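# Clear scrap into the tray and realign jammed billets

## Task

Move both scrap pieces, the square block and the hexagonal slice, into the scrap tray; a piece may be released as soon as any part of it lies inside the tray. Leave every billet on the feed ramp lying square across the ramp, next to the others in a single tight row that rests against the stop.

## Robot and tools

ROBOT. Two arms, left_arm and right_arm, each with a five-finger hand: right_arm has a right hand, left_arm a mirrored left hand. Calibrated bases in the scene frame: left_arm (+0.008, +0.297, +0.003) m, quat_wxyz (+1.000, 0, 0, +0.023); right_arm (-0.042, -0.226, +0.020) m, quat_wxyz (+1.000, 0, 0, -0.026). A camera stand stands behind the arms. Loose objects may occasionally get a small nudge from outside.

FRAME. Scene frame: origin at table height, halfway between the nominal bases; +x points out over the table, +y toward left_arm, +z up. Arm names do not match image left/right. Reported end_effector_position (m) and end_effector_quat_wxyz, and all offsets, use these axes; a commanded rotation turns about the arm's Hand target position.

HAND POINT. It sits 0.05 m in front of the palm and 0.15 m out from the wrist face. Its +z runs along the straight fingers, +y points out of the palm, +x crosses the palm away from the thumb (toward the thumb on the left hand). Straight fingers extend 0.06 to 0.07 m past the point along +z, their centre lines 0.06 m behind it on -y. A wrist bracket on the little-finger side reaches 0.10 m across the palm and can collide.

ROW LAYOUT. Every row is 28 numbers in [-1, 1], both arms always included: left_arm dx, dy, dz, rx, ry, rz, then the left hand's little, ring, middle, index, thumb_bend, thumb_turn, force_limit, speed; then the same 14 for right_arm. dx to rz are an offset, not a pose: counted from that arm's Hand target as it stood when the action or move began, never from the previous row. 1.0 equals 0.6 m or 180 degrees; rx, ry, rz form one rotation vector. Repeating an offset moves the arm further. Six zeros ask again for the current Hand target. The hand numbers are absolute targets: +1 open or straight, -1 closed; thumb_turn -1 puts the thumb opposite the fingers, +1 beside the palm. force_limit maps -1 to about 0 N and +1 to 10 N at the fingertip (15 N for the two thumb motors). speed rises from near zero at -1 to full at +0.48 and above; full travel takes 0.49 s. Close at speed -0.94 or lower for a gentle grip. With the thumb opposed, the hand holds objects 0.035 to 0.065 m thick, handles down to 0.025 m. No value means no change: to keep a hand as it is, resend the last eight numbers actually executed for it; before any, send its hand_measured, hand_force_limit and hand_speed. To squeeze harder raise force_limit and send a target more closed than hand_measured; to loosen send a target more open.

TOOLS.
execute_actions(actions, cameras): actions is a list of actions, each a table of up to 15 rows, one row per 1/30 s; a shorter table repeats its last row to fill 15. Images appear only for an empty actions list or when cameras names them. cameras: list of names, ["all"], [] or null.
move(target, speed, blend, blocking, cameras): target is one 28-number row or a list of up to 15 rows; every row's offsets count from the Hand targets at the move's start, not from the previous target. speed in m/s, 0.002 to 4.3, default 0.25 (turns up to twice that in rad/s), one number or one per target. blend in m rounds corners; 0 (default) stops at each target. blocking=false returns after about 0.5 s while the move goes on. Paths last 0.5 to 10 s and do not avoid obstacles or the other arm. The result adds a "move:" line: done, off_target, moving, held or fault, plus limits=paced (pose clipped) or limits=held (steps withheld). done means at rest within 10 mm and 2 degrees.
wait(seconds 0 to 10): scene runs, arms hold their last command; a running move continues.
stop: brakes a running move.
zoom_image(camera, region [x0, y0, x1, y1] in pixels, at most 504 wide and high): closer look at that camera's newest image.
show_instructions: shows the reference pages.
finished_scene(scene, integer 1 to 2): ends the scene for good.

RESULTS. Hand target is the last commanded pose after clipping (orientation is limited to 40 degrees from the measured one each step). The hand point often rests 1 to 3 cm, sometimes 5 cm, short of it, mostly low, without touching anything; send the shortfall as a further offset. hand_measured, hand_stopped_by (moving, target, force, stalled, fault) and hand_load_n (N at fingertip, positive pushes a finger open; falling near 0 signals a lost grip) follow the motor order above. Joint torques include gravity; numbers 3 and 4 wrap at ±28 N m. Step readings list positions during actions. A MOTOR HOT line appears at 85 °C; at 100 °C that arm goes limp for a while.

CAMERAS. cam_head_left, cam_head_right, cam_high, cam_left_wrist, cam_right_wrist, each 504x504.

AVOID. Dropping parts or releasing them while moving, hard hits on fixed or heavy things, pressing far past contact or fast contact, anything leaving the table, excess finger force, any contact between the arms (including one hand gripping the other's fingers), paths near an arm's own base, and holding a stretched or blocked arm (heat). A blocked arm keeps pressing; command its target back beyond the hand point to release.

Each tool is called after ">>>" by a JSON object that holds its "method" and its "body", one argument or row to a line.

Reference images:

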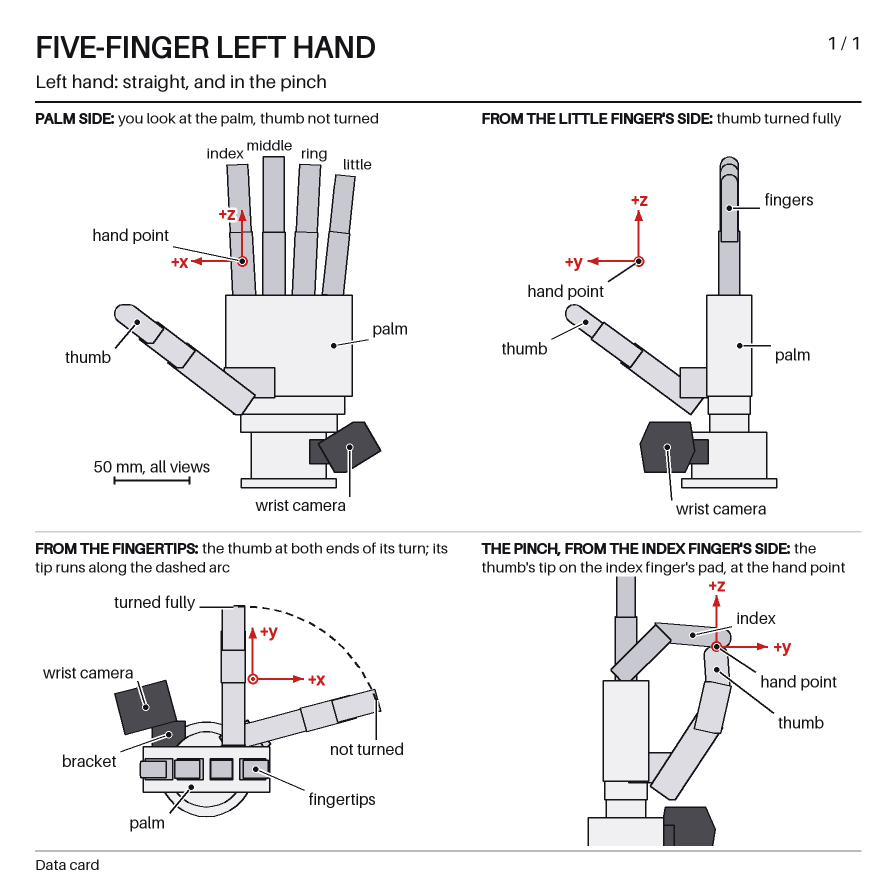

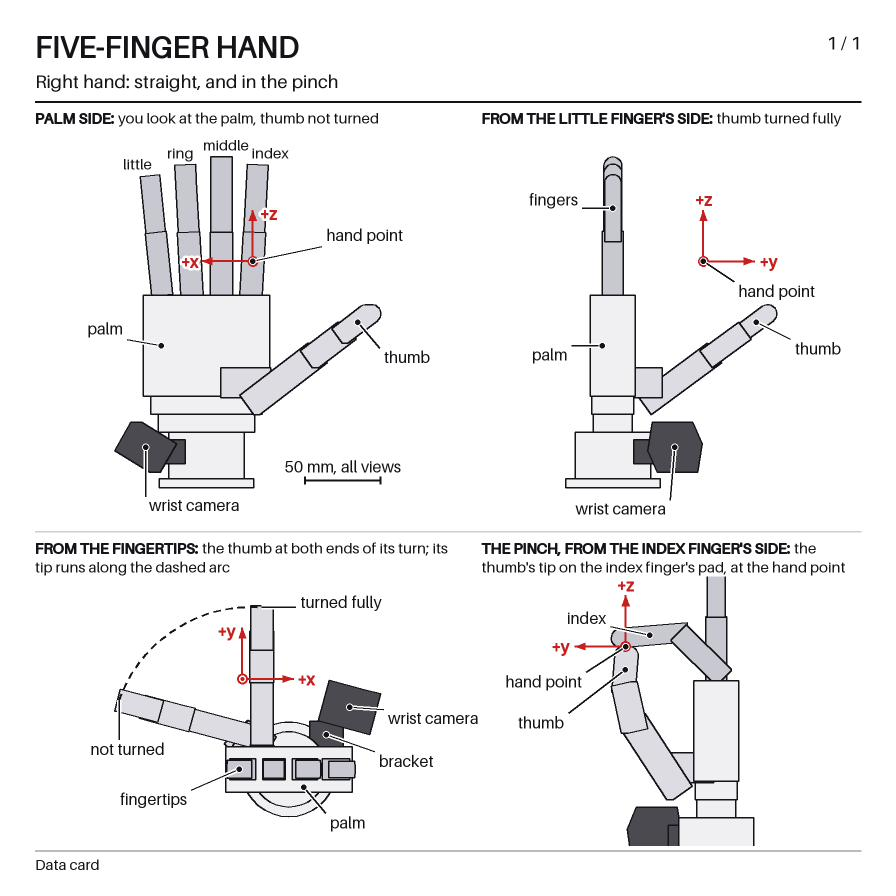

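## Session

>>> {"method": "execute_actions", "body": {
  "actions": []
}}

Scene clock: 0.00 s.
left_arm: end_effector_position=(+0.5357, +0.2786, +0.2092) hand_measured=(+1.000, +1.000, +1.000, +1.000, +1.000, +1.000) hand_load_n=(+0.0, +0.0, +0.0, +0.5, +0.0, +0.0) hand_stopped_by=(target, target, target, target, target, target) hand_force_limit=0.00 hand_speed=-0.80 end_effector_quat_wxyz=(+0.348, +0.853, -0.235, +0.311) | right_arm: end_effector_position=(+0.4318, -0.4200, +0.2072) hand_measured=(+1.000, +1.000, +1.000, +1.000, +1.000, +1.000) hand_load_n=(+0.0, +0.0, +0.0, +0.0, +0.0, +0.0) hand_stopped_by=(target, target, target, target, target, target) hand_force_limit=0.00 hand_speed=-0.80 end_effector_quat_wxyz=(+0.066, -0.314, +0.937, -0.136)
Joint positions: left_arm=[0.301 1.708 1.288 -0.986 0.96 -0.774] | right_arm=[-0.402 1.582 1.456 -1.159 0.1 0.455]
Joint velocities: within noise
Joint torques (N m): no reading
Motor temperatures (°C): left_arm=[31 37 26 31 27 35] | right_arm=[31 39 37 31 26 32]
Heat: left arm: hottest shoulder 37 °C; right arm: hottest shoulder 39 °C.
Hand target: left_arm +0.5422, +0.2810, +0.2165; +0.342, +0.851, -0.240, +0.319 | right_arm +0.4392, -0.4237, +0.2222; +0.078, -0.313, +0.935, -0.148

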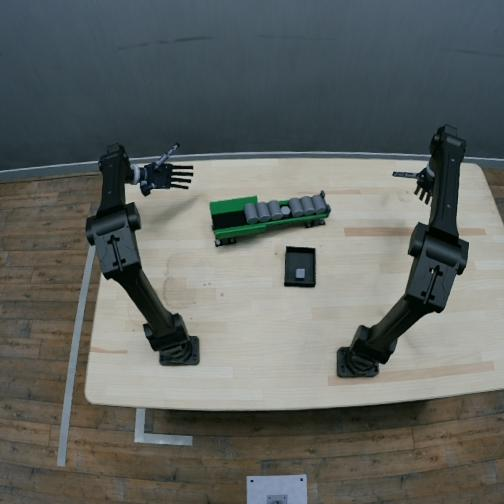

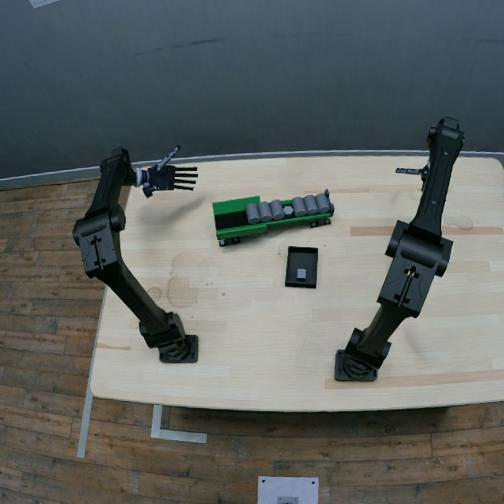

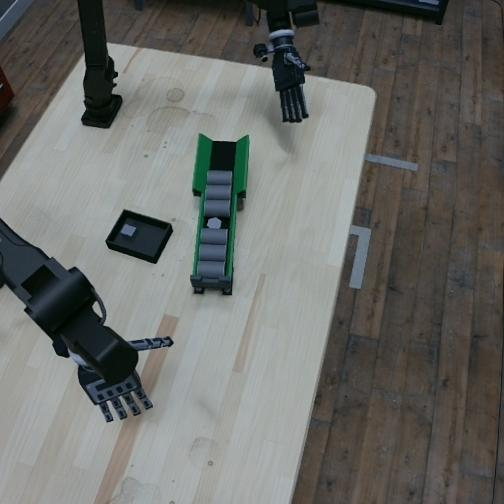

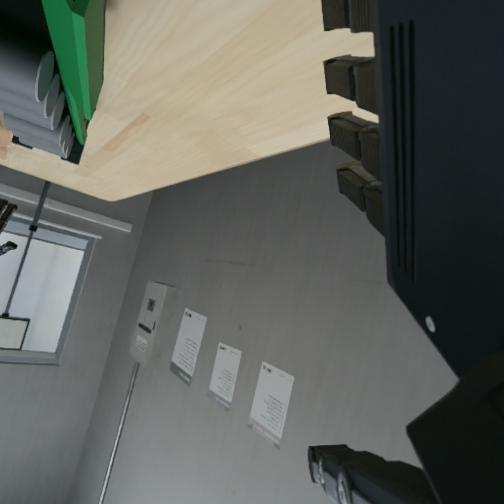

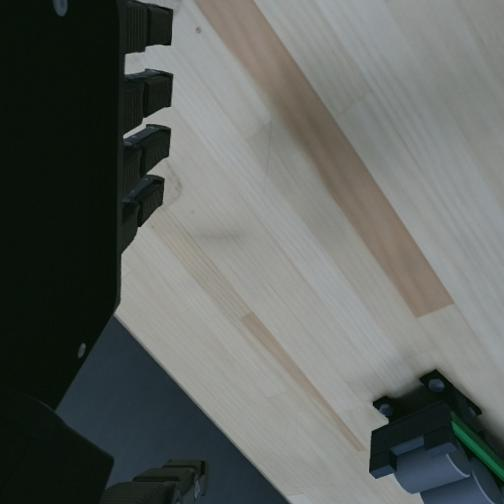

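>>> {"method": "zoom_image", "body": {
  "camera": "cam_high",
  "region": [90, 120, 270, 300]
}}

>>> {"method": "zoom_image", "body": {
  "camera": "cam_head_left",
  "region": [200, 180, 340, 300]
}}

>>> {"method": "zoom_image", "body": {
  "camera": "cam_head_right",
  "region": [200, 180, 340, 300]
}}

Scaled by 2.800 from the camera's 504x504 image, which has a finer 720x720 frame.

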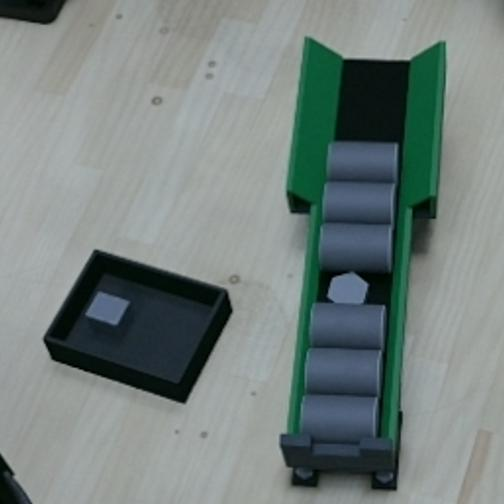

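Scaled by 3.600 from the camera's 504x504 image, which has a finer 720x720 frame.

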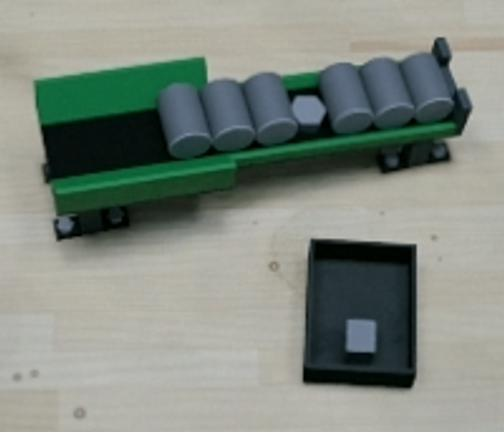

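Scaled by 3.600 from the camera's 504x504 image, which has a finer 720x720 frame.

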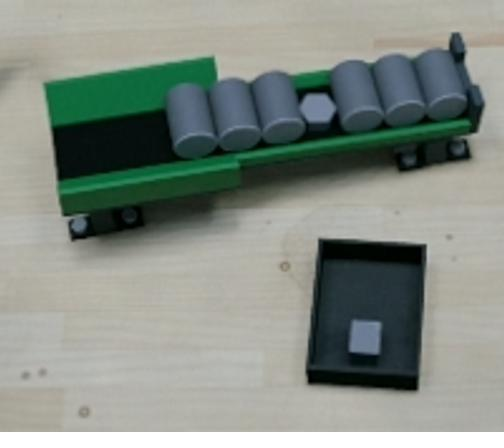

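>>> {"method": "move", "body": {
  "target": [
    [0,0,0,0,0,0,1,1,1,1,1,1,0,-0.8,0,0.05,0.2,0,0,0,1,1,1,1,1,-1,0,-0.5],
    [0,0,0,0,0,0,1,1,1,1,1,1,0,-0.8,0.0,0.673,0.16,-0.069,-0.136,0.347,1,1,1,1,1,-1,0,-0.5]
  ],
  "blend": [0.05,0],
  "speed": 0.25,
  "cameras": ["all"]
}}

Scene clock: 103.73 s.
left_arm: end_effector_position=(+0.5357, +0.2786, +0.2092) hand_measured=(+1.000, +1.000, +1.000, +1.000, +1.000, +1.000) hand_load_n=(+0.0, +0.0, +0.0, +0.0, +0.0, +0.0) hand_stopped_by=(target, target, target, target, target, target) hand_force_limit=0.00 hand_speed=-0.80 end_effector_quat_wxyz=(+0.348, +0.853, -0.235, +0.311) | right_arm: end_effector_position=(+0.4358, -0.0201, +0.3182) hand_measured=(+1.000, +1.000, +1.000, +1.000, +1.000, -1.000) hand_load_n=(+0.0, +0.0, +0.0, +0.0, +0.0, +0.0) hand_stopped_by=(target, target, target, target, target, target) hand_force_limit=0.00 hand_speed=-0.50 end_effector_quat_wxyz=(-0.293, +0.717, -0.587, +0.235)
Joint positions: left_arm=[0.301 1.708 1.288 -0.986 0.96 -0.774] | right_arm=[0.43 1.315 1.364 -0.858 0.117 0.132]
Joint torques (N m): left_arm=[-0.09 -11.69 9.68 0.42 1.03 -0.07] | right_arm=[1.03 -9.11 7.56 1.87 0.19 -0.1]
Motor temperatures (°C): left_arm=[30 37 36 30 28 32] | right_arm=[30 41 45 30 26 30]
Heat: left arm: hottest shoulder 37 °C; right arm: hottest elbow 45 °C.
Hand target: left_arm +0.5422, +0.2810, +0.2165; +0.342, +0.851, -0.240, +0.319 | right_arm +0.4392, -0.0199, +0.3184; -0.297, +0.717, -0.583, +0.241
Off the commanded pose: left_arm 0.010 m, 1 deg | right_arm 0.003 m, 1 deg.
move: done
camera_calibration:
cam_right_wrist: T_world_to_cam=[[-0.629064, -0.333966, -0.701958, 0.498622], [-0.637593, 0.738246, 0.220153, 0.227082], [0.444694, 0.586054, -0.677339, 0.148485], [0, 0, 0, 1]] pos_world=[0.392421, -0.0881399, 0.400593]

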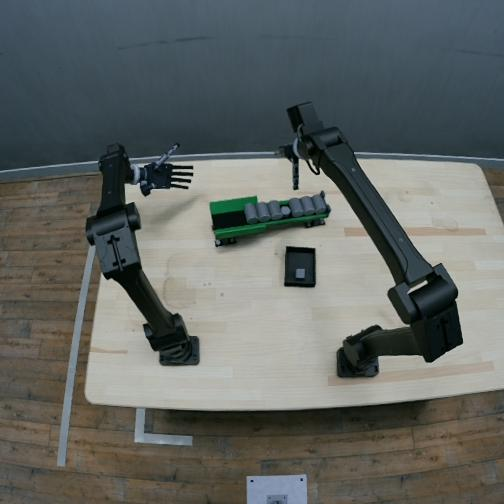

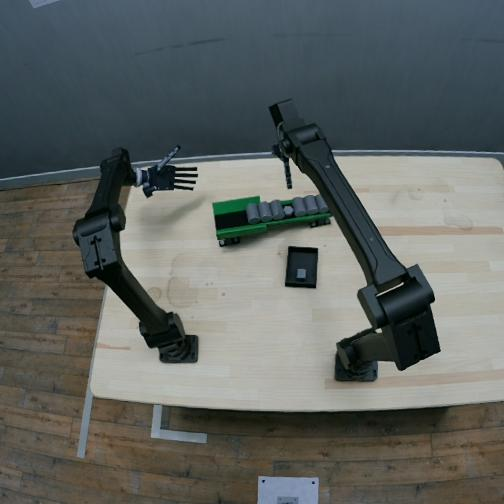

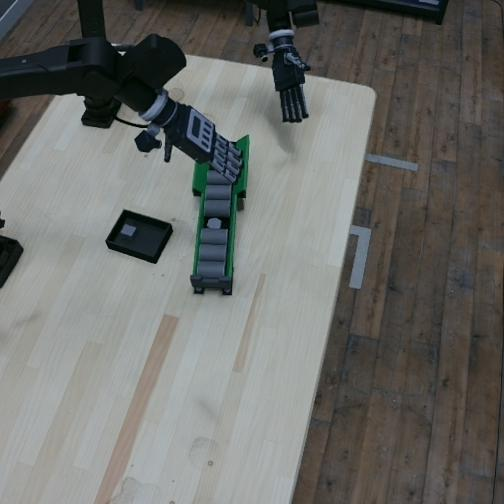

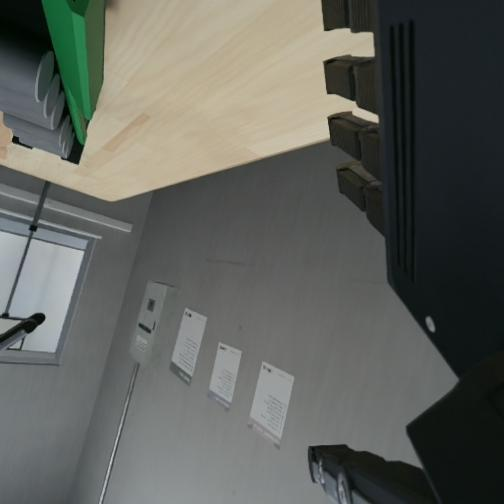

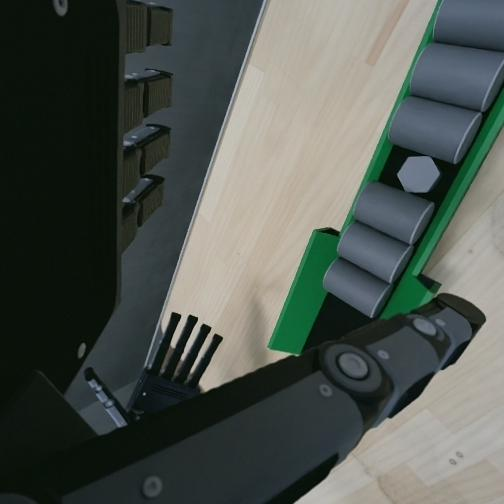

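>>> {"method": "zoom_image", "body": {
  "camera": "cam_right_wrist",
  "region": [300, 80, 504, 284]
}}

Scaled by 2.471 from the camera's 504x504 image, which has a finer 720x720 frame.

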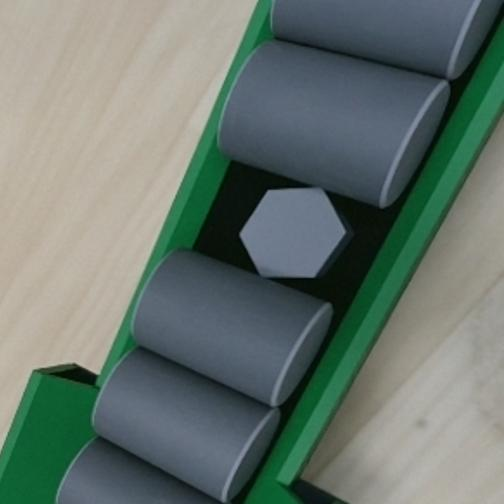

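>>> {"method": "execute_actions", "body": {
  "actions": [
    [[0,0,0,0,0,0,1,1,1,1,1,1,0,-0.8,0,0,0,0,0,0,1,1,0.2,1,0.5,-1,0,-0.3]],
    [[0,0,0,0,0,0,1,1,1,1,1,1,0,-0.8,0,0,0,0,0,0,1,1,0.2,1,0.5,-1,0,-0.3]]
  ],
  "cameras": ["cam_right_wrist","cam_high","cam_head_left"]
}}

>>> {"method": "zoom_image", "body": {
  "camera": "cam_right_wrist",
  "region": [100, 150, 504, 504]
}}

Scene clock: 144.07 s.
left_arm: end_effector_position=(+0.5357, +0.2786, +0.2092) hand_measured=(+1.000, +1.000, +1.000, +1.000, +1.000, +1.000) hand_load_n=(+0.0, +0.0, +0.0, +0.5, +0.0, +0.0) hand_stopped_by=(target, target, target, target, target, target) hand_force_limit=0.00 hand_speed=-0.80 end_effector_quat_wxyz=(+0.348, +0.853, -0.235, +0.311) | right_arm: end_effector_position=(+0.4358, -0.0201, +0.3182) hand_measured=(+1.000, +1.000, +0.200, +1.000, +0.500, -1.000) hand_load_n=(+0.0, +0.0, +0.0, +0.0, +0.0, +0.0) hand_stopped_by=(target, target, target, target, target, target) hand_force_limit=0.00 hand_speed=-0.30 end_effector_quat_wxyz=(-0.293, +0.717, -0.587, +0.235)
Joint positions: left_arm=[0.301 1.708 1.288 -0.986 0.96 -0.774] | right_arm=[0.43 1.315 1.364 -0.858 0.117 0.132]
Joint torques (N m): left_arm=[-0.73 -12.22 9.68 0.7 0.98 -0.04] | right_arm=[1.08 -9.17 7.51 1.88 0.19 -0.08]
Heat: left arm: hottest shoulder 37 °C; right arm: hottest elbow 43 °C.
Hand target: left_arm +0.5422, +0.2810, +0.2165; +0.342, +0.851, -0.240, +0.319 | right_arm +0.4392, -0.0198, +0.3184; -0.297, +0.717, -0.583, +0.241
Off the commanded pose: left_arm 0.010 m, 1 deg | right_arm 0.003 m, 1 deg.
Step readings (end_effector_position of left_arm | right_arm):
0: (+0.5357, +0.2786, +0.2092) | (+0.4358, -0.0201, +0.3182)
1: (+0.5357, +0.2786, +0.2092) | (+0.4358, -0.0201, +0.3182)
2: (+0.5357, +0.2786, +0.2092) | (+0.4358, -0.0201, +0.3182)
4: (+0.5357, +0.2786, +0.2092) | (+0.4358, -0.0201, +0.3182)
8: (+0.5357, +0.2786, +0.2092) | (+0.4358, -0.0201, +0.3182)
15: (+0.5357, +0.2786, +0.2092) | (+0.4358, -0.0201, +0.3182)
16: (+0.5357, +0.2786, +0.2092) | (+0.4358, -0.0201, +0.3182)
17: (+0.5357, +0.2786, +0.2092) | (+0.4358, -0.0201, +0.3182)
19: (+0.5357, +0.2786, +0.2092) | (+0.4358, -0.0201, +0.3182)
23: (+0.5357, +0.2786, +0.2092) | (+0.4358, -0.0201, +0.3182)
30: (+0.5357, +0.2786, +0.2092) | (+0.4358, -0.0201, +0.3182)
camera_calibration:
cam_right_wrist: T_world_to_cam=[[-0.628781, -0.334701, -0.701861, 0.498406], [-0.638029, 0.738019, 0.219652, 0.227434], [0.444469, 0.585921, -0.677601, 0.148666], [0, 0, 0, 1]] pos_world=[0.39242, -0.08814, 0.400592]
Images, in order (width x height): cam_head_left 504x504, cam_high 504x504, cam_right_wrist 504x504.

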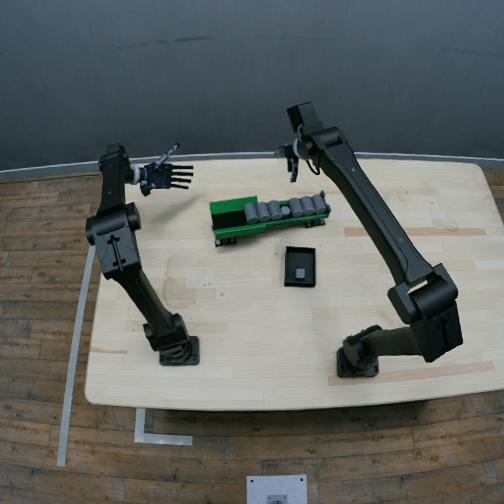

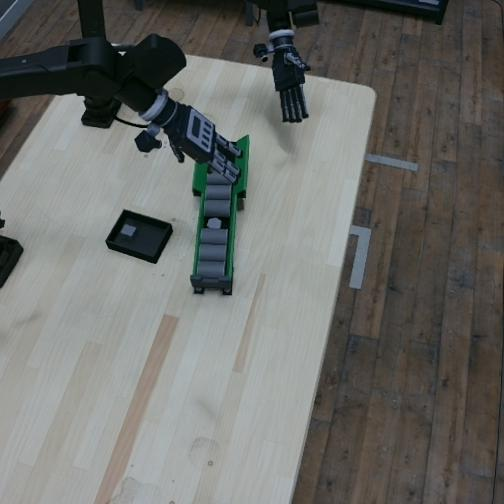

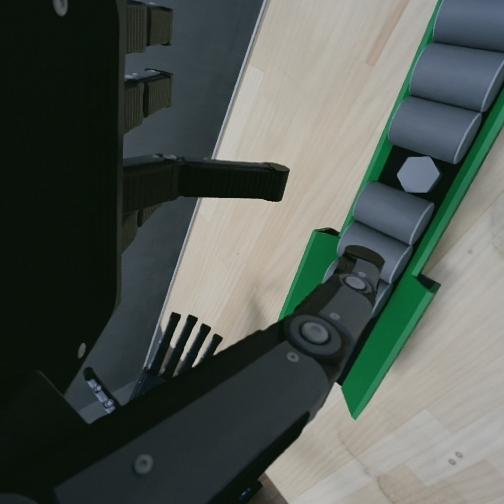

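Scaled by 1.248 from the camera's 504x504 image, which has a finer 720x720 frame.

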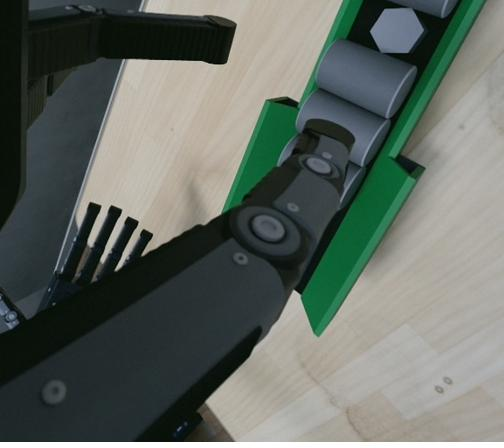

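>>> {"method": "move", "body": {
  "target": [0,0,0,0,0,0,1,1,1,1,1,1,0,-0.8,0.0317,0.0197,-0.213,0.0172,-0.0815,0,1,1,0.45,1,0.5,-1,0,-0.3],
  "speed": 0.15,
  "cameras": ["cam_right_wrist","cam_high","cam_head_left"]
}}

>>> {"method": "zoom_image", "body": {
  "camera": "cam_right_wrist",
  "region": [150, 100, 504, 404]
}}

>>> {"method": "zoom_image", "body": {
  "camera": "cam_high",
  "region": [130, 80, 310, 260]
}}

Scene clock: 200.17 s.
left_arm: end_effector_position=(+0.5357, +0.2786, +0.2092) hand_measured=(+1.000, +1.000, +1.000, +1.000, +1.000, +1.000) hand_load_n=(+0.0, +0.0, +0.0, +0.0, +0.0, +0.0) hand_stopped_by=(target, target, target, target, target, target) hand_force_limit=0.00 hand_speed=-0.80 end_effector_quat_wxyz=(+0.348, +0.853, -0.235, +0.311) | right_arm: end_effector_position=(+0.4563, -0.0136, +0.1897) hand_measured=(+1.000, +1.000, +0.450, +1.000, +0.500, -1.000) hand_load_n=(+0.0, +0.0, +0.0, +0.0, +0.0, +0.0) hand_stopped_by=(target, target, target, target, target, target) hand_force_limit=0.00 hand_speed=-0.30 end_effector_quat_wxyz=(-0.383, +0.671, -0.554, +0.310)
Joint positions: left_arm=[0.301 1.708 1.288 -0.986 0.96 -0.774] | right_arm=[0.448 1.311 0.895 -0.132 0.168 0.111]
Joint torques (N m): left_arm=[-0.38 -11.69 9.83 0.54 1.03 -0.05] | right_arm=[1.9 -8.06 7.43 2.17 0.2 -0.06]
Heat: left arm: hottest elbow 38 °C; right arm: hottest elbow 42 °C.
Hand target: left_arm +0.5422, +0.2810, +0.2165; +0.342, +0.851, -0.240, +0.319 | right_arm +0.4582, -0.0080, +0.1905; -0.388, +0.672, -0.546, +0.315
Off the commanded pose: left_arm 0.010 m, 1 deg | right_arm 0.006 m, 1 deg.
move: done
camera_calibration:
cam_right_wrist: T_world_to_cam=[[-0.431192, -0.288216, -0.854988, 0.362815], [-0.670907, 0.73603, 0.0902397, 0.303481], [0.603289, 0.612528, -0.510736, -0.055009], [0, 0, 0, 1]] pos_world=[0.393237, -0.0851074, 0.254722]
Images, in order (width x height): cam_head_left 504x504, cam_high 504x504, cam_right_wrist 504x504.

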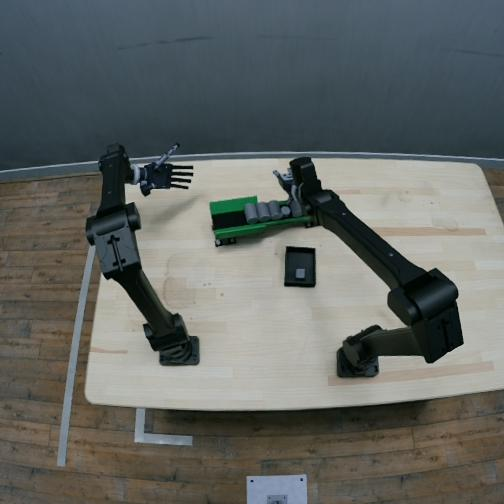

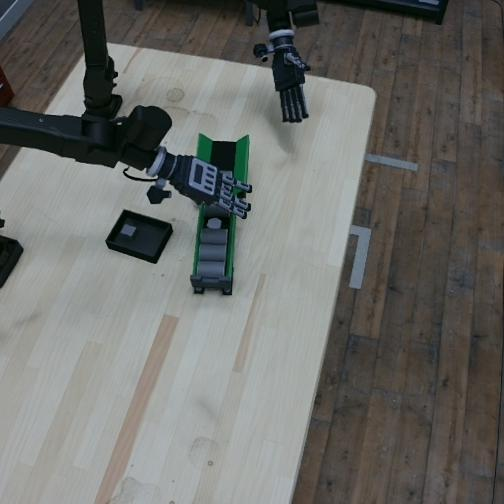

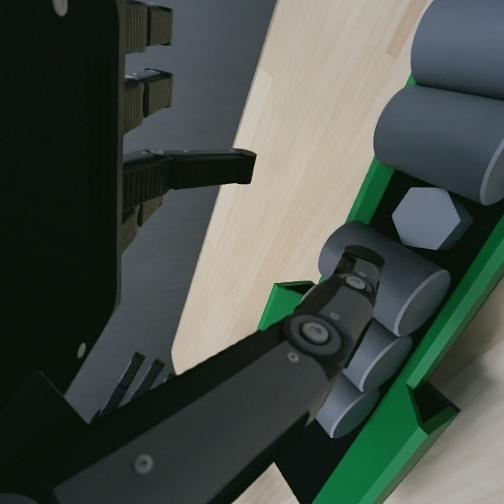

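Scaled by 1.424 from the camera's 504x504 image, which has a finer 720x720 frame.

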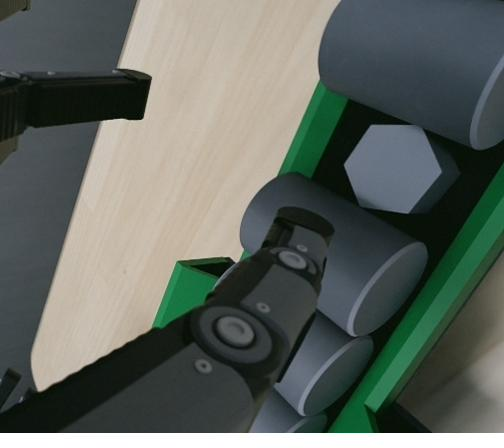

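Scaled by 2.800 from the camera's 504x504 image, which has a finer 720x720 frame.

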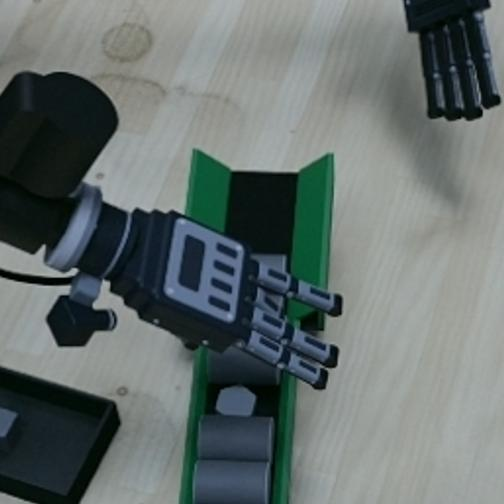

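>>> {"method": "move", "body": {
  "target": [0,0,0,0,0,0,1,1,1,1,1,1,0,-0.8,0,0,-0.075,0,0,0,1,1,0.35,1,0.5,-1,0,-0.3],
  "speed": 0.1,
  "cameras": ["cam_right_wrist","cam_high","cam_head_left"]
}}

>>> {"method": "zoom_image", "body": {
  "camera": "cam_right_wrist",
  "region": [150, 100, 504, 404]
}}

Scene clock: 245.77 s.
left_arm: end_effector_position=(+0.5357, +0.2786, +0.2092) hand_measured=(+1.000, +1.000, +1.000, +1.000, +1.000, +1.000) hand_load_n=(+0.0, +0.0, +0.0, +0.0, +0.0, -0.5) hand_stopped_by=(target, target, target, target, target, target) hand_force_limit=0.00 hand_speed=-0.80 end_effector_quat_wxyz=(+0.348, +0.853, -0.235, +0.311) | right_arm: end_effector_position=(+0.4565, -0.0135, +0.1416) hand_measured=(+1.000, +1.000, +0.350, +1.000, +0.500, -1.000) hand_load_n=(+0.0, +0.0, +0.0, +0.0, +0.0, +0.5) hand_stopped_by=(target, target, target, target, target, target) hand_force_limit=0.00 hand_speed=-0.30 end_effector_quat_wxyz=(-0.381, +0.672, -0.555, +0.309)
Joint positions: left_arm=[0.301 1.708 1.288 -0.986 0.96 -0.774] | right_arm=[0.448 1.38 0.822 0.005 0.168 0.111]
Joint torques (N m): left_arm=[-1.32 -11.81 9.8 0.43 1 -0.06] | right_arm=[1.85 -8.82 6.97 2.15 0.2 -0.08]
Heat: left arm: hottest elbow 38 °C; right arm: hottest elbow 43 °C.
Hand target: left_arm +0.5422, +0.2810, +0.2165; +0.342, +0.851, -0.240, +0.319 | right_arm +0.4581, -0.0081, +0.1454; -0.388, +0.672, -0.546, +0.315
Off the commanded pose: left_arm 0.010 m, 1 deg | right_arm 0.007 m, 1 deg.
move: done
camera_calibration:
cam_right_wrist: T_world_to_cam=[[-0.435851, -0.290664, -0.851791, 0.323501], [-0.670568, 0.73613, 0.0919251, 0.307475], [0.60031, 0.61125, -0.515753, -0.0777134], [0, 0, 0, 1]] pos_world=[0.393833, -0.0848089, 0.20721]
Images, in order (width x height): cam_head_left 504x504, cam_high 504x504, cam_right_wrist 504x504.

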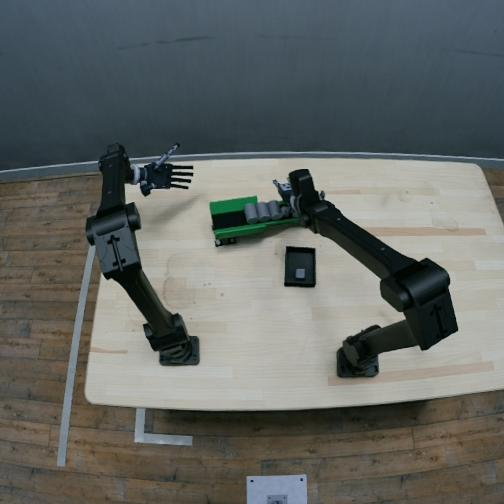

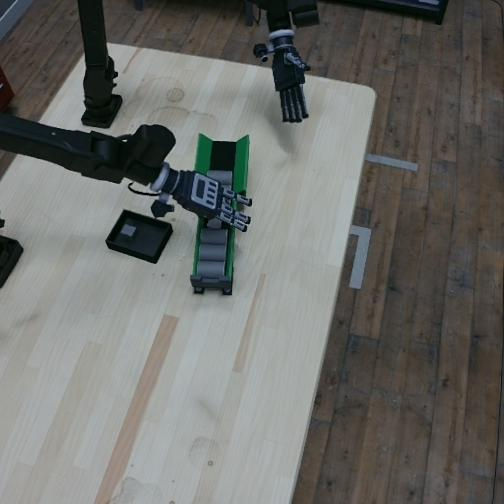

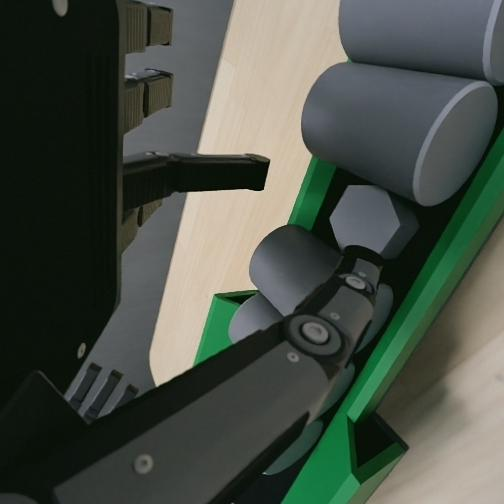

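Scaled by 1.424 from the camera's 504x504 image, which has a finer 720x720 frame.

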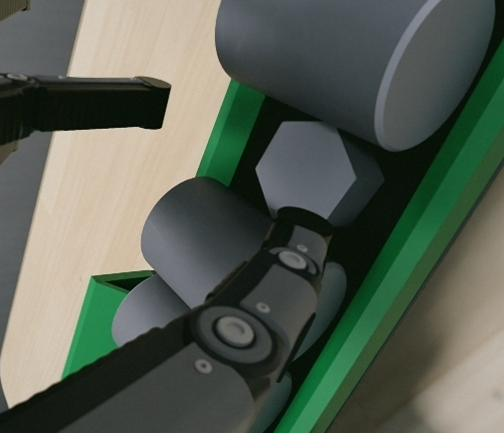

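>>> {"method": "move", "body": {
  "target": [0,0,0,0,0,0,1,1,1,1,1,1,0,-0.8,-0.002,0.0105,-0.032,0,0,0,1,1,0.35,1,0.5,-1,0,-0.3],
  "speed": 0.1,
  "cameras": ["cam_right_wrist","cam_high","cam_head_left"]
}}

>>> {"method": "zoom_image", "body": {
  "camera": "cam_right_wrist",
  "region": [150, 100, 504, 404]
}}

Scene clock: 269.23 s.
left_arm: end_effector_position=(+0.5357, +0.2786, +0.2092) hand_measured=(+1.000, +1.000, +1.000, +1.000, +1.000, +1.000) hand_load_n=(+0.0, +0.0, +0.0, +0.0, +0.0, +0.0) hand_stopped_by=(target, target, target, target, target, target) hand_force_limit=0.00 hand_speed=-0.80 end_effector_quat_wxyz=(+0.348, +0.853, -0.235, +0.311) | right_arm: end_effector_position=(+0.4562, -0.0072, +0.1258) hand_measured=(+1.000, +1.000, +0.350, +1.000, +0.500, -1.000) hand_load_n=(+0.0, +0.0, +0.0, +0.0, +0.0, +0.0) hand_stopped_by=(target, target, target, target, target, target) hand_force_limit=0.00 hand_speed=-0.30 end_effector_quat_wxyz=(-0.382, +0.673, -0.551, +0.312)
Joint positions: left_arm=[0.301 1.708 1.288 -0.986 0.96 -0.774] | right_arm=[0.464 1.413 0.801 0.063 0.181 0.111]
Joint torques (N m): left_arm=[-0.32 -12.63 9.68 0.43 1.02 -0.08] | right_arm=[1.85 -8.59 6.61 2.17 0.21 -0.02]
Heat: left arm: hottest elbow 38 °C; right arm: hottest elbow 43 °C.
Hand target: left_arm +0.5422, +0.2810, +0.2165; +0.342, +0.851, -0.240, +0.319 | right_arm +0.4569, -0.0017, +0.1260; -0.388, +0.672, -0.546, +0.315
Off the commanded pose: left_arm 0.010 m, 1 deg | right_arm 0.005 m, 1 deg.
move: done
camera_calibration:
cam_right_wrist: T_world_to_cam=[[-0.427735, -0.295971, -0.854075, 0.308307], [-0.674605, 0.733419, 0.0836942, 0.306915], [0.601624, 0.611962, -0.513372, -0.0904308], [0, 0, 0, 1]] pos_world=[0.393326, -0.0785074, 0.191206]
Images, in order (width x height): cam_head_left 504x504, cam_high 504x504, cam_right_wrist 504x504.

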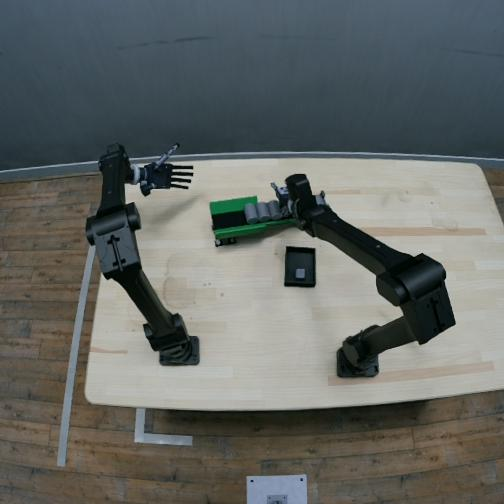

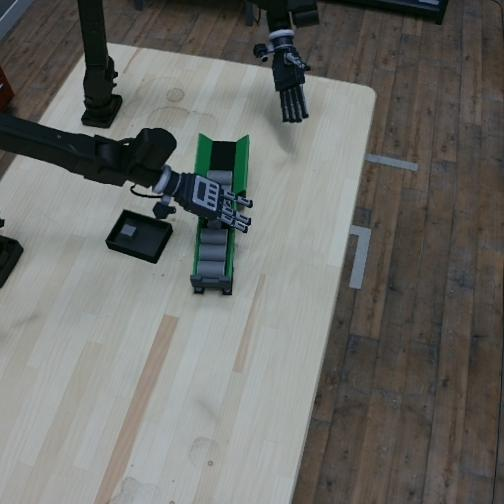

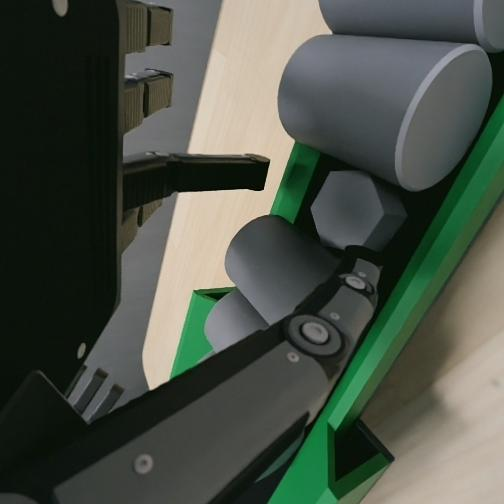

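Scaled by 1.424 from the camera's 504x504 image, which has a finer 720x720 frame.

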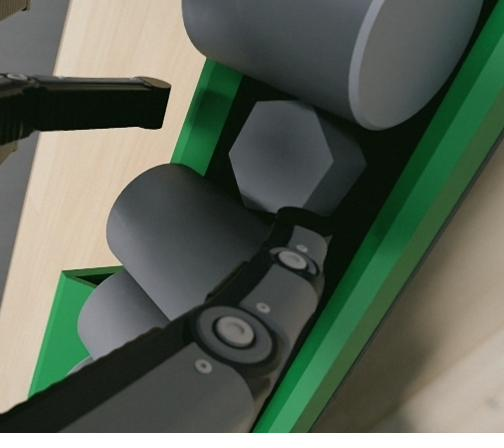

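>>> {"method": "move", "body": {
  "target": [0,0,0,0,0,0,1,1,1,1,1,1,0,-0.8,0.008,0.001,-0.022,0,0,0,1,1,0.2,1,0.5,-1,0,-0.3],
  "speed": 0.1,
  "cameras": ["cam_right_wrist","cam_high","cam_head_left"]
}}

>>> {"method": "zoom_image", "body": {
  "camera": "cam_right_wrist",
  "region": [150, 100, 504, 404]
}}

Scene clock: 300.17 s.
left_arm: end_effector_position=(+0.5357, +0.2786, +0.2092) hand_measured=(+1.000, +1.000, +1.000, +1.000, +1.000, +1.000) hand_load_n=(+0.0, -0.5, +0.0, +0.0, -0.5, +0.0) hand_stopped_by=(target, target, target, target, target, target) hand_force_limit=0.00 hand_speed=-0.80 end_effector_quat_wxyz=(+0.348, +0.853, -0.235, +0.311) | right_arm: end_effector_position=(+0.4624, -0.0048, +0.1170) hand_measured=(+1.000, +1.000, +0.200, +1.000, +0.500, -1.000) hand_load_n=(+0.0, +0.0, +0.0, +0.0, +0.0, -1.5) hand_stopped_by=(target, target, target, target, target, target) hand_force_limit=0.00 hand_speed=-0.30 end_effector_quat_wxyz=(-0.385, +0.671, -0.550, +0.314)
Joint positions: left_arm=[0.301 1.708 1.288 -0.986 0.96 -0.774] | right_arm=[0.464 1.445 0.801 0.104 0.183 0.11]
Joint torques (N m): left_arm=[-1.38 -12.34 9.83 0.51 1.04 -0.08] | right_arm=[1.55 -8.59 6.12 2.22 0.07 -0.02]
Heat: left arm: hottest elbow 39 °C; right arm: hottest elbow 41 °C.
Hand target: left_arm +0.5422, +0.2810, +0.2165; +0.342, +0.851, -0.240, +0.319 | right_arm +0.4617, -0.0011, +0.1131; -0.389, +0.672, -0.546, +0.315
Off the commanded pose: left_arm 0.010 m, 1 deg | right_arm 0.006 m, 1 deg.
move: done
camera_calibration:
cam_right_wrist: T_world_to_cam=[[-0.421228, -0.294371, -0.857853, 0.301536], [-0.674937, 0.73356, 0.079691, 0.310742], [0.605828, 0.612565, -0.507678, -0.102809], [0, 0, 0, 1]] pos_world=[0.399031, -0.0762068, 0.181717]
Images, in order (width x height): cam_head_left 504x504, cam_high 504x504, cam_right_wrist 504x504.

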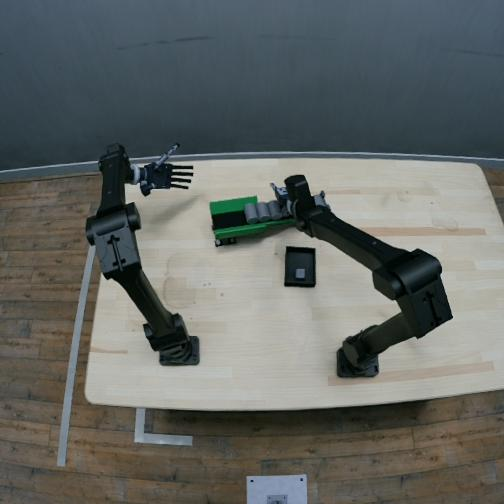

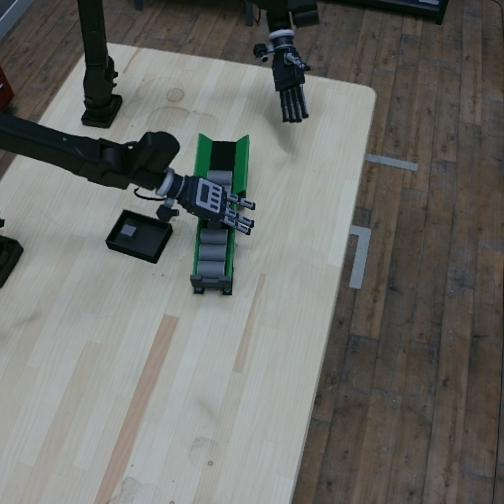

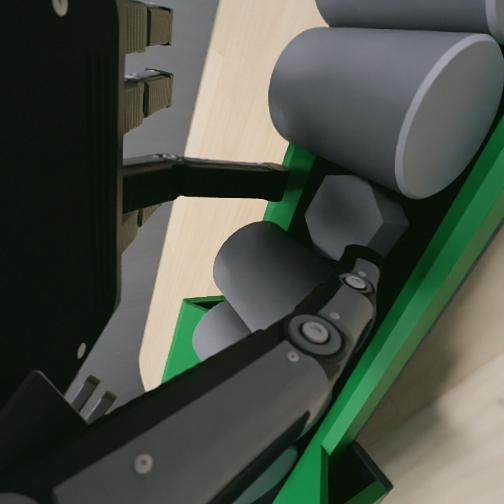

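Scaled by 1.424 from the camera's 504x504 image, which has a finer 720x720 frame.

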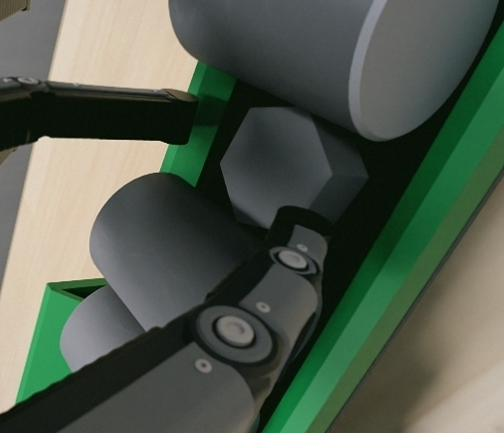

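>>> {"method": "move", "body": {
  "target": [0,0,0,0,0,0,1,1,1,1,1,1,0,-0.8,-0.003,0,-0.025,0,0,0,1,1,0.1,1,0.5,-1,0,-0.3],
  "speed": 0.06,
  "cameras": ["cam_right_wrist","cam_high"]
}}

>>> {"method": "zoom_image", "body": {
  "camera": "cam_right_wrist",
  "region": [150, 100, 504, 404]
}}

Scene clock: 326.87 s.
left_arm: end_effector_position=(+0.5357, +0.2786, +0.2092) hand_measured=(+1.000, +1.000, +1.000, +1.000, +1.000, +1.000) hand_load_n=(+0.0, +0.0, +0.0, +0.0, +0.0, +0.0) hand_stopped_by=(target, target, target, target, target, target) hand_force_limit=0.00 hand_speed=-0.80 end_effector_quat_wxyz=(+0.348, +0.853, -0.235, +0.311) | right_arm: end_effector_position=(+0.4608, -0.0056, +0.1025) hand_measured=(+1.000, +1.000, +0.100, +1.000, +0.500, -1.000) hand_load_n=(+0.0, +0.0, -0.5, +0.0, +0.0, -0.5) hand_stopped_by=(target, target, target, target, target, target) hand_force_limit=0.00 hand_speed=-0.30 end_effector_quat_wxyz=(-0.386, +0.671, -0.550, +0.315)
Joint positions: left_arm=[0.301 1.708 1.288 -0.986 0.96 -0.774] | right_arm=[0.464 1.469 0.777 0.153 0.183 0.11]
Joint torques (N m): left_arm=[-0.62 -11.52 9.88 0.34 1.07 -0.04] | right_arm=[1.67 -8.53 6.08 2.14 0.11 -0.01]
Heat: left arm: hottest elbow 39 °C; right arm: hottest elbow 41 °C.
Hand target: left_arm +0.5422, +0.2810, +0.2165; +0.342, +0.851, -0.240, +0.319 | right_arm +0.4600, -0.0011, +0.0980; -0.388, +0.672, -0.546, +0.315
Off the commanded pose: left_arm 0.010 m, 1 deg | right_arm 0.006 m, 1 deg.
move: done
camera_calibration:
cam_right_wrist: T_world_to_cam=[[-0.419753, -0.293712, -0.858802, 0.287559], [-0.67485, 0.733724, 0.0789081, 0.311395], [0.606948, 0.612684, -0.506194, -0.109374], [0, 0, 0, 1]] pos_world=[0.397233, -0.0770067, 0.16702]
Images, in order (width x height): cam_high 504x504, cam_right_wrist 504x504.

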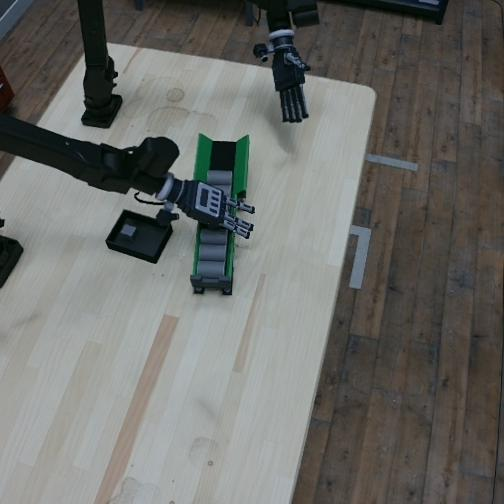

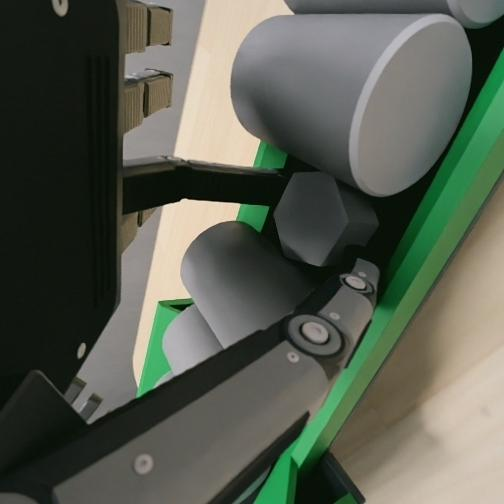

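Scaled by 1.424 from the camera's 504x504 image, which has a finer 720x720 frame.

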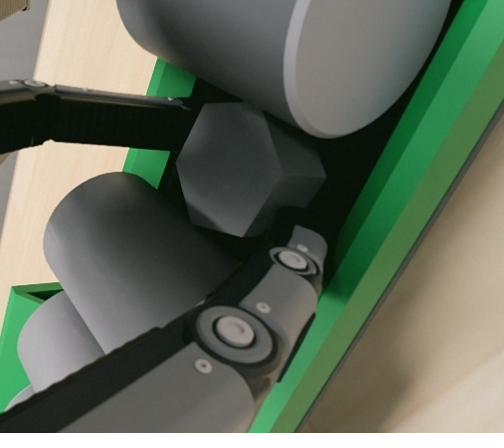

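>>> {"method": "move", "body": {
  "target": [0,0,0,0,0,0,1,1,1,1,1,1,0,-0.8,0.001,0,-0.009,0,0,0,1,1,0.1,1,0.5,-1,0,-0.3],
  "speed": 0.06,
  "cameras": ["cam_right_wrist"]
}}

>>> {"method": "zoom_image", "body": {
  "camera": "cam_right_wrist",
  "region": [150, 100, 504, 404]
}}

Scene clock: 342.33 s.
left_arm: end_effector_position=(+0.5357, +0.2786, +0.2092) hand_measured=(+1.000, +1.000, +1.000, +1.000, +1.000, +1.000) hand_load_n=(+0.0, +0.0, +0.0, +0.0, +0.0, +0.0) hand_stopped_by=(target, target, target, target, target, target) hand_force_limit=0.00 hand_speed=-0.80 end_effector_quat_wxyz=(+0.348, +0.853, -0.235, +0.311) | right_arm: end_effector_position=(+0.4620, -0.0053, +0.1020) hand_measured=(+1.000, +1.000, +0.100, +1.000, +0.500, -1.000) hand_load_n=(+0.0, +0.0, -1.0, +0.0, +0.5, -1.5) hand_stopped_by=(target, target, target, target, target, target) hand_force_limit=0.00 hand_speed=-0.30 end_effector_quat_wxyz=(-0.389, +0.668, -0.549, +0.317)
Joint positions: left_arm=[0.301 1.708 1.288 -0.986 0.96 -0.774] | right_arm=[0.464 1.472 0.773 0.171 0.184 0.11]
Joint torques (N m): left_arm=[-1.55 -12.69 9.74 0.62 1.03 -0.07] | right_arm=[1.61 -7.94 6 2.09 0.04 -0.01]
Heat: left arm: hottest elbow 39 °C; right arm: hottest elbow 41 °C.
Hand target: left_arm +0.5422, +0.2810, +0.2165; +0.342, +0.851, -0.240, +0.319 | right_arm +0.4605, -0.0011, +0.0926; -0.388, +0.672, -0.546, +0.315
Off the commanded pose: left_arm 0.010 m, 1 deg | right_arm 0.010 m, 1 deg.
move: done
camera_calibration:
cam_right_wrist: T_world_to_cam=[[-0.412363, -0.290502, -0.863461, 0.284821], [-0.674835, 0.734117, 0.0752961, 0.312455], [0.612008, 0.613744, -0.498764, -0.113618], [0, 0, 0, 1]] pos_world=[0.397841, -0.0769056, 0.165736]
Images, in order (width x height): cam_right_wrist 504x504.

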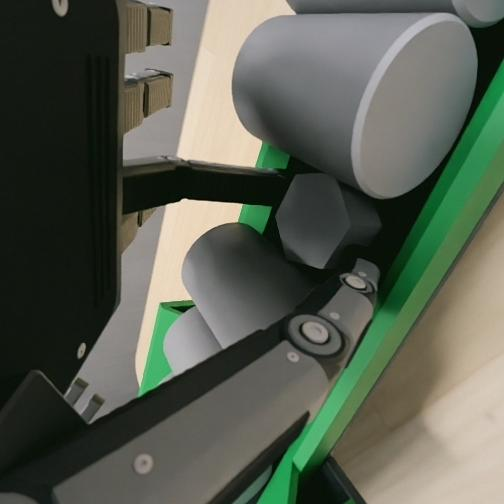

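Scaled by 1.424 from the camera's 504x504 image, which has a finer 720x720 frame.

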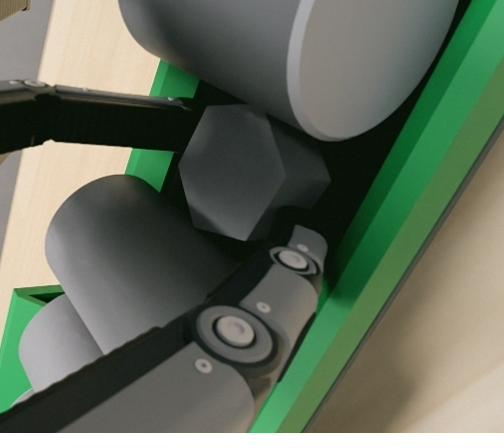

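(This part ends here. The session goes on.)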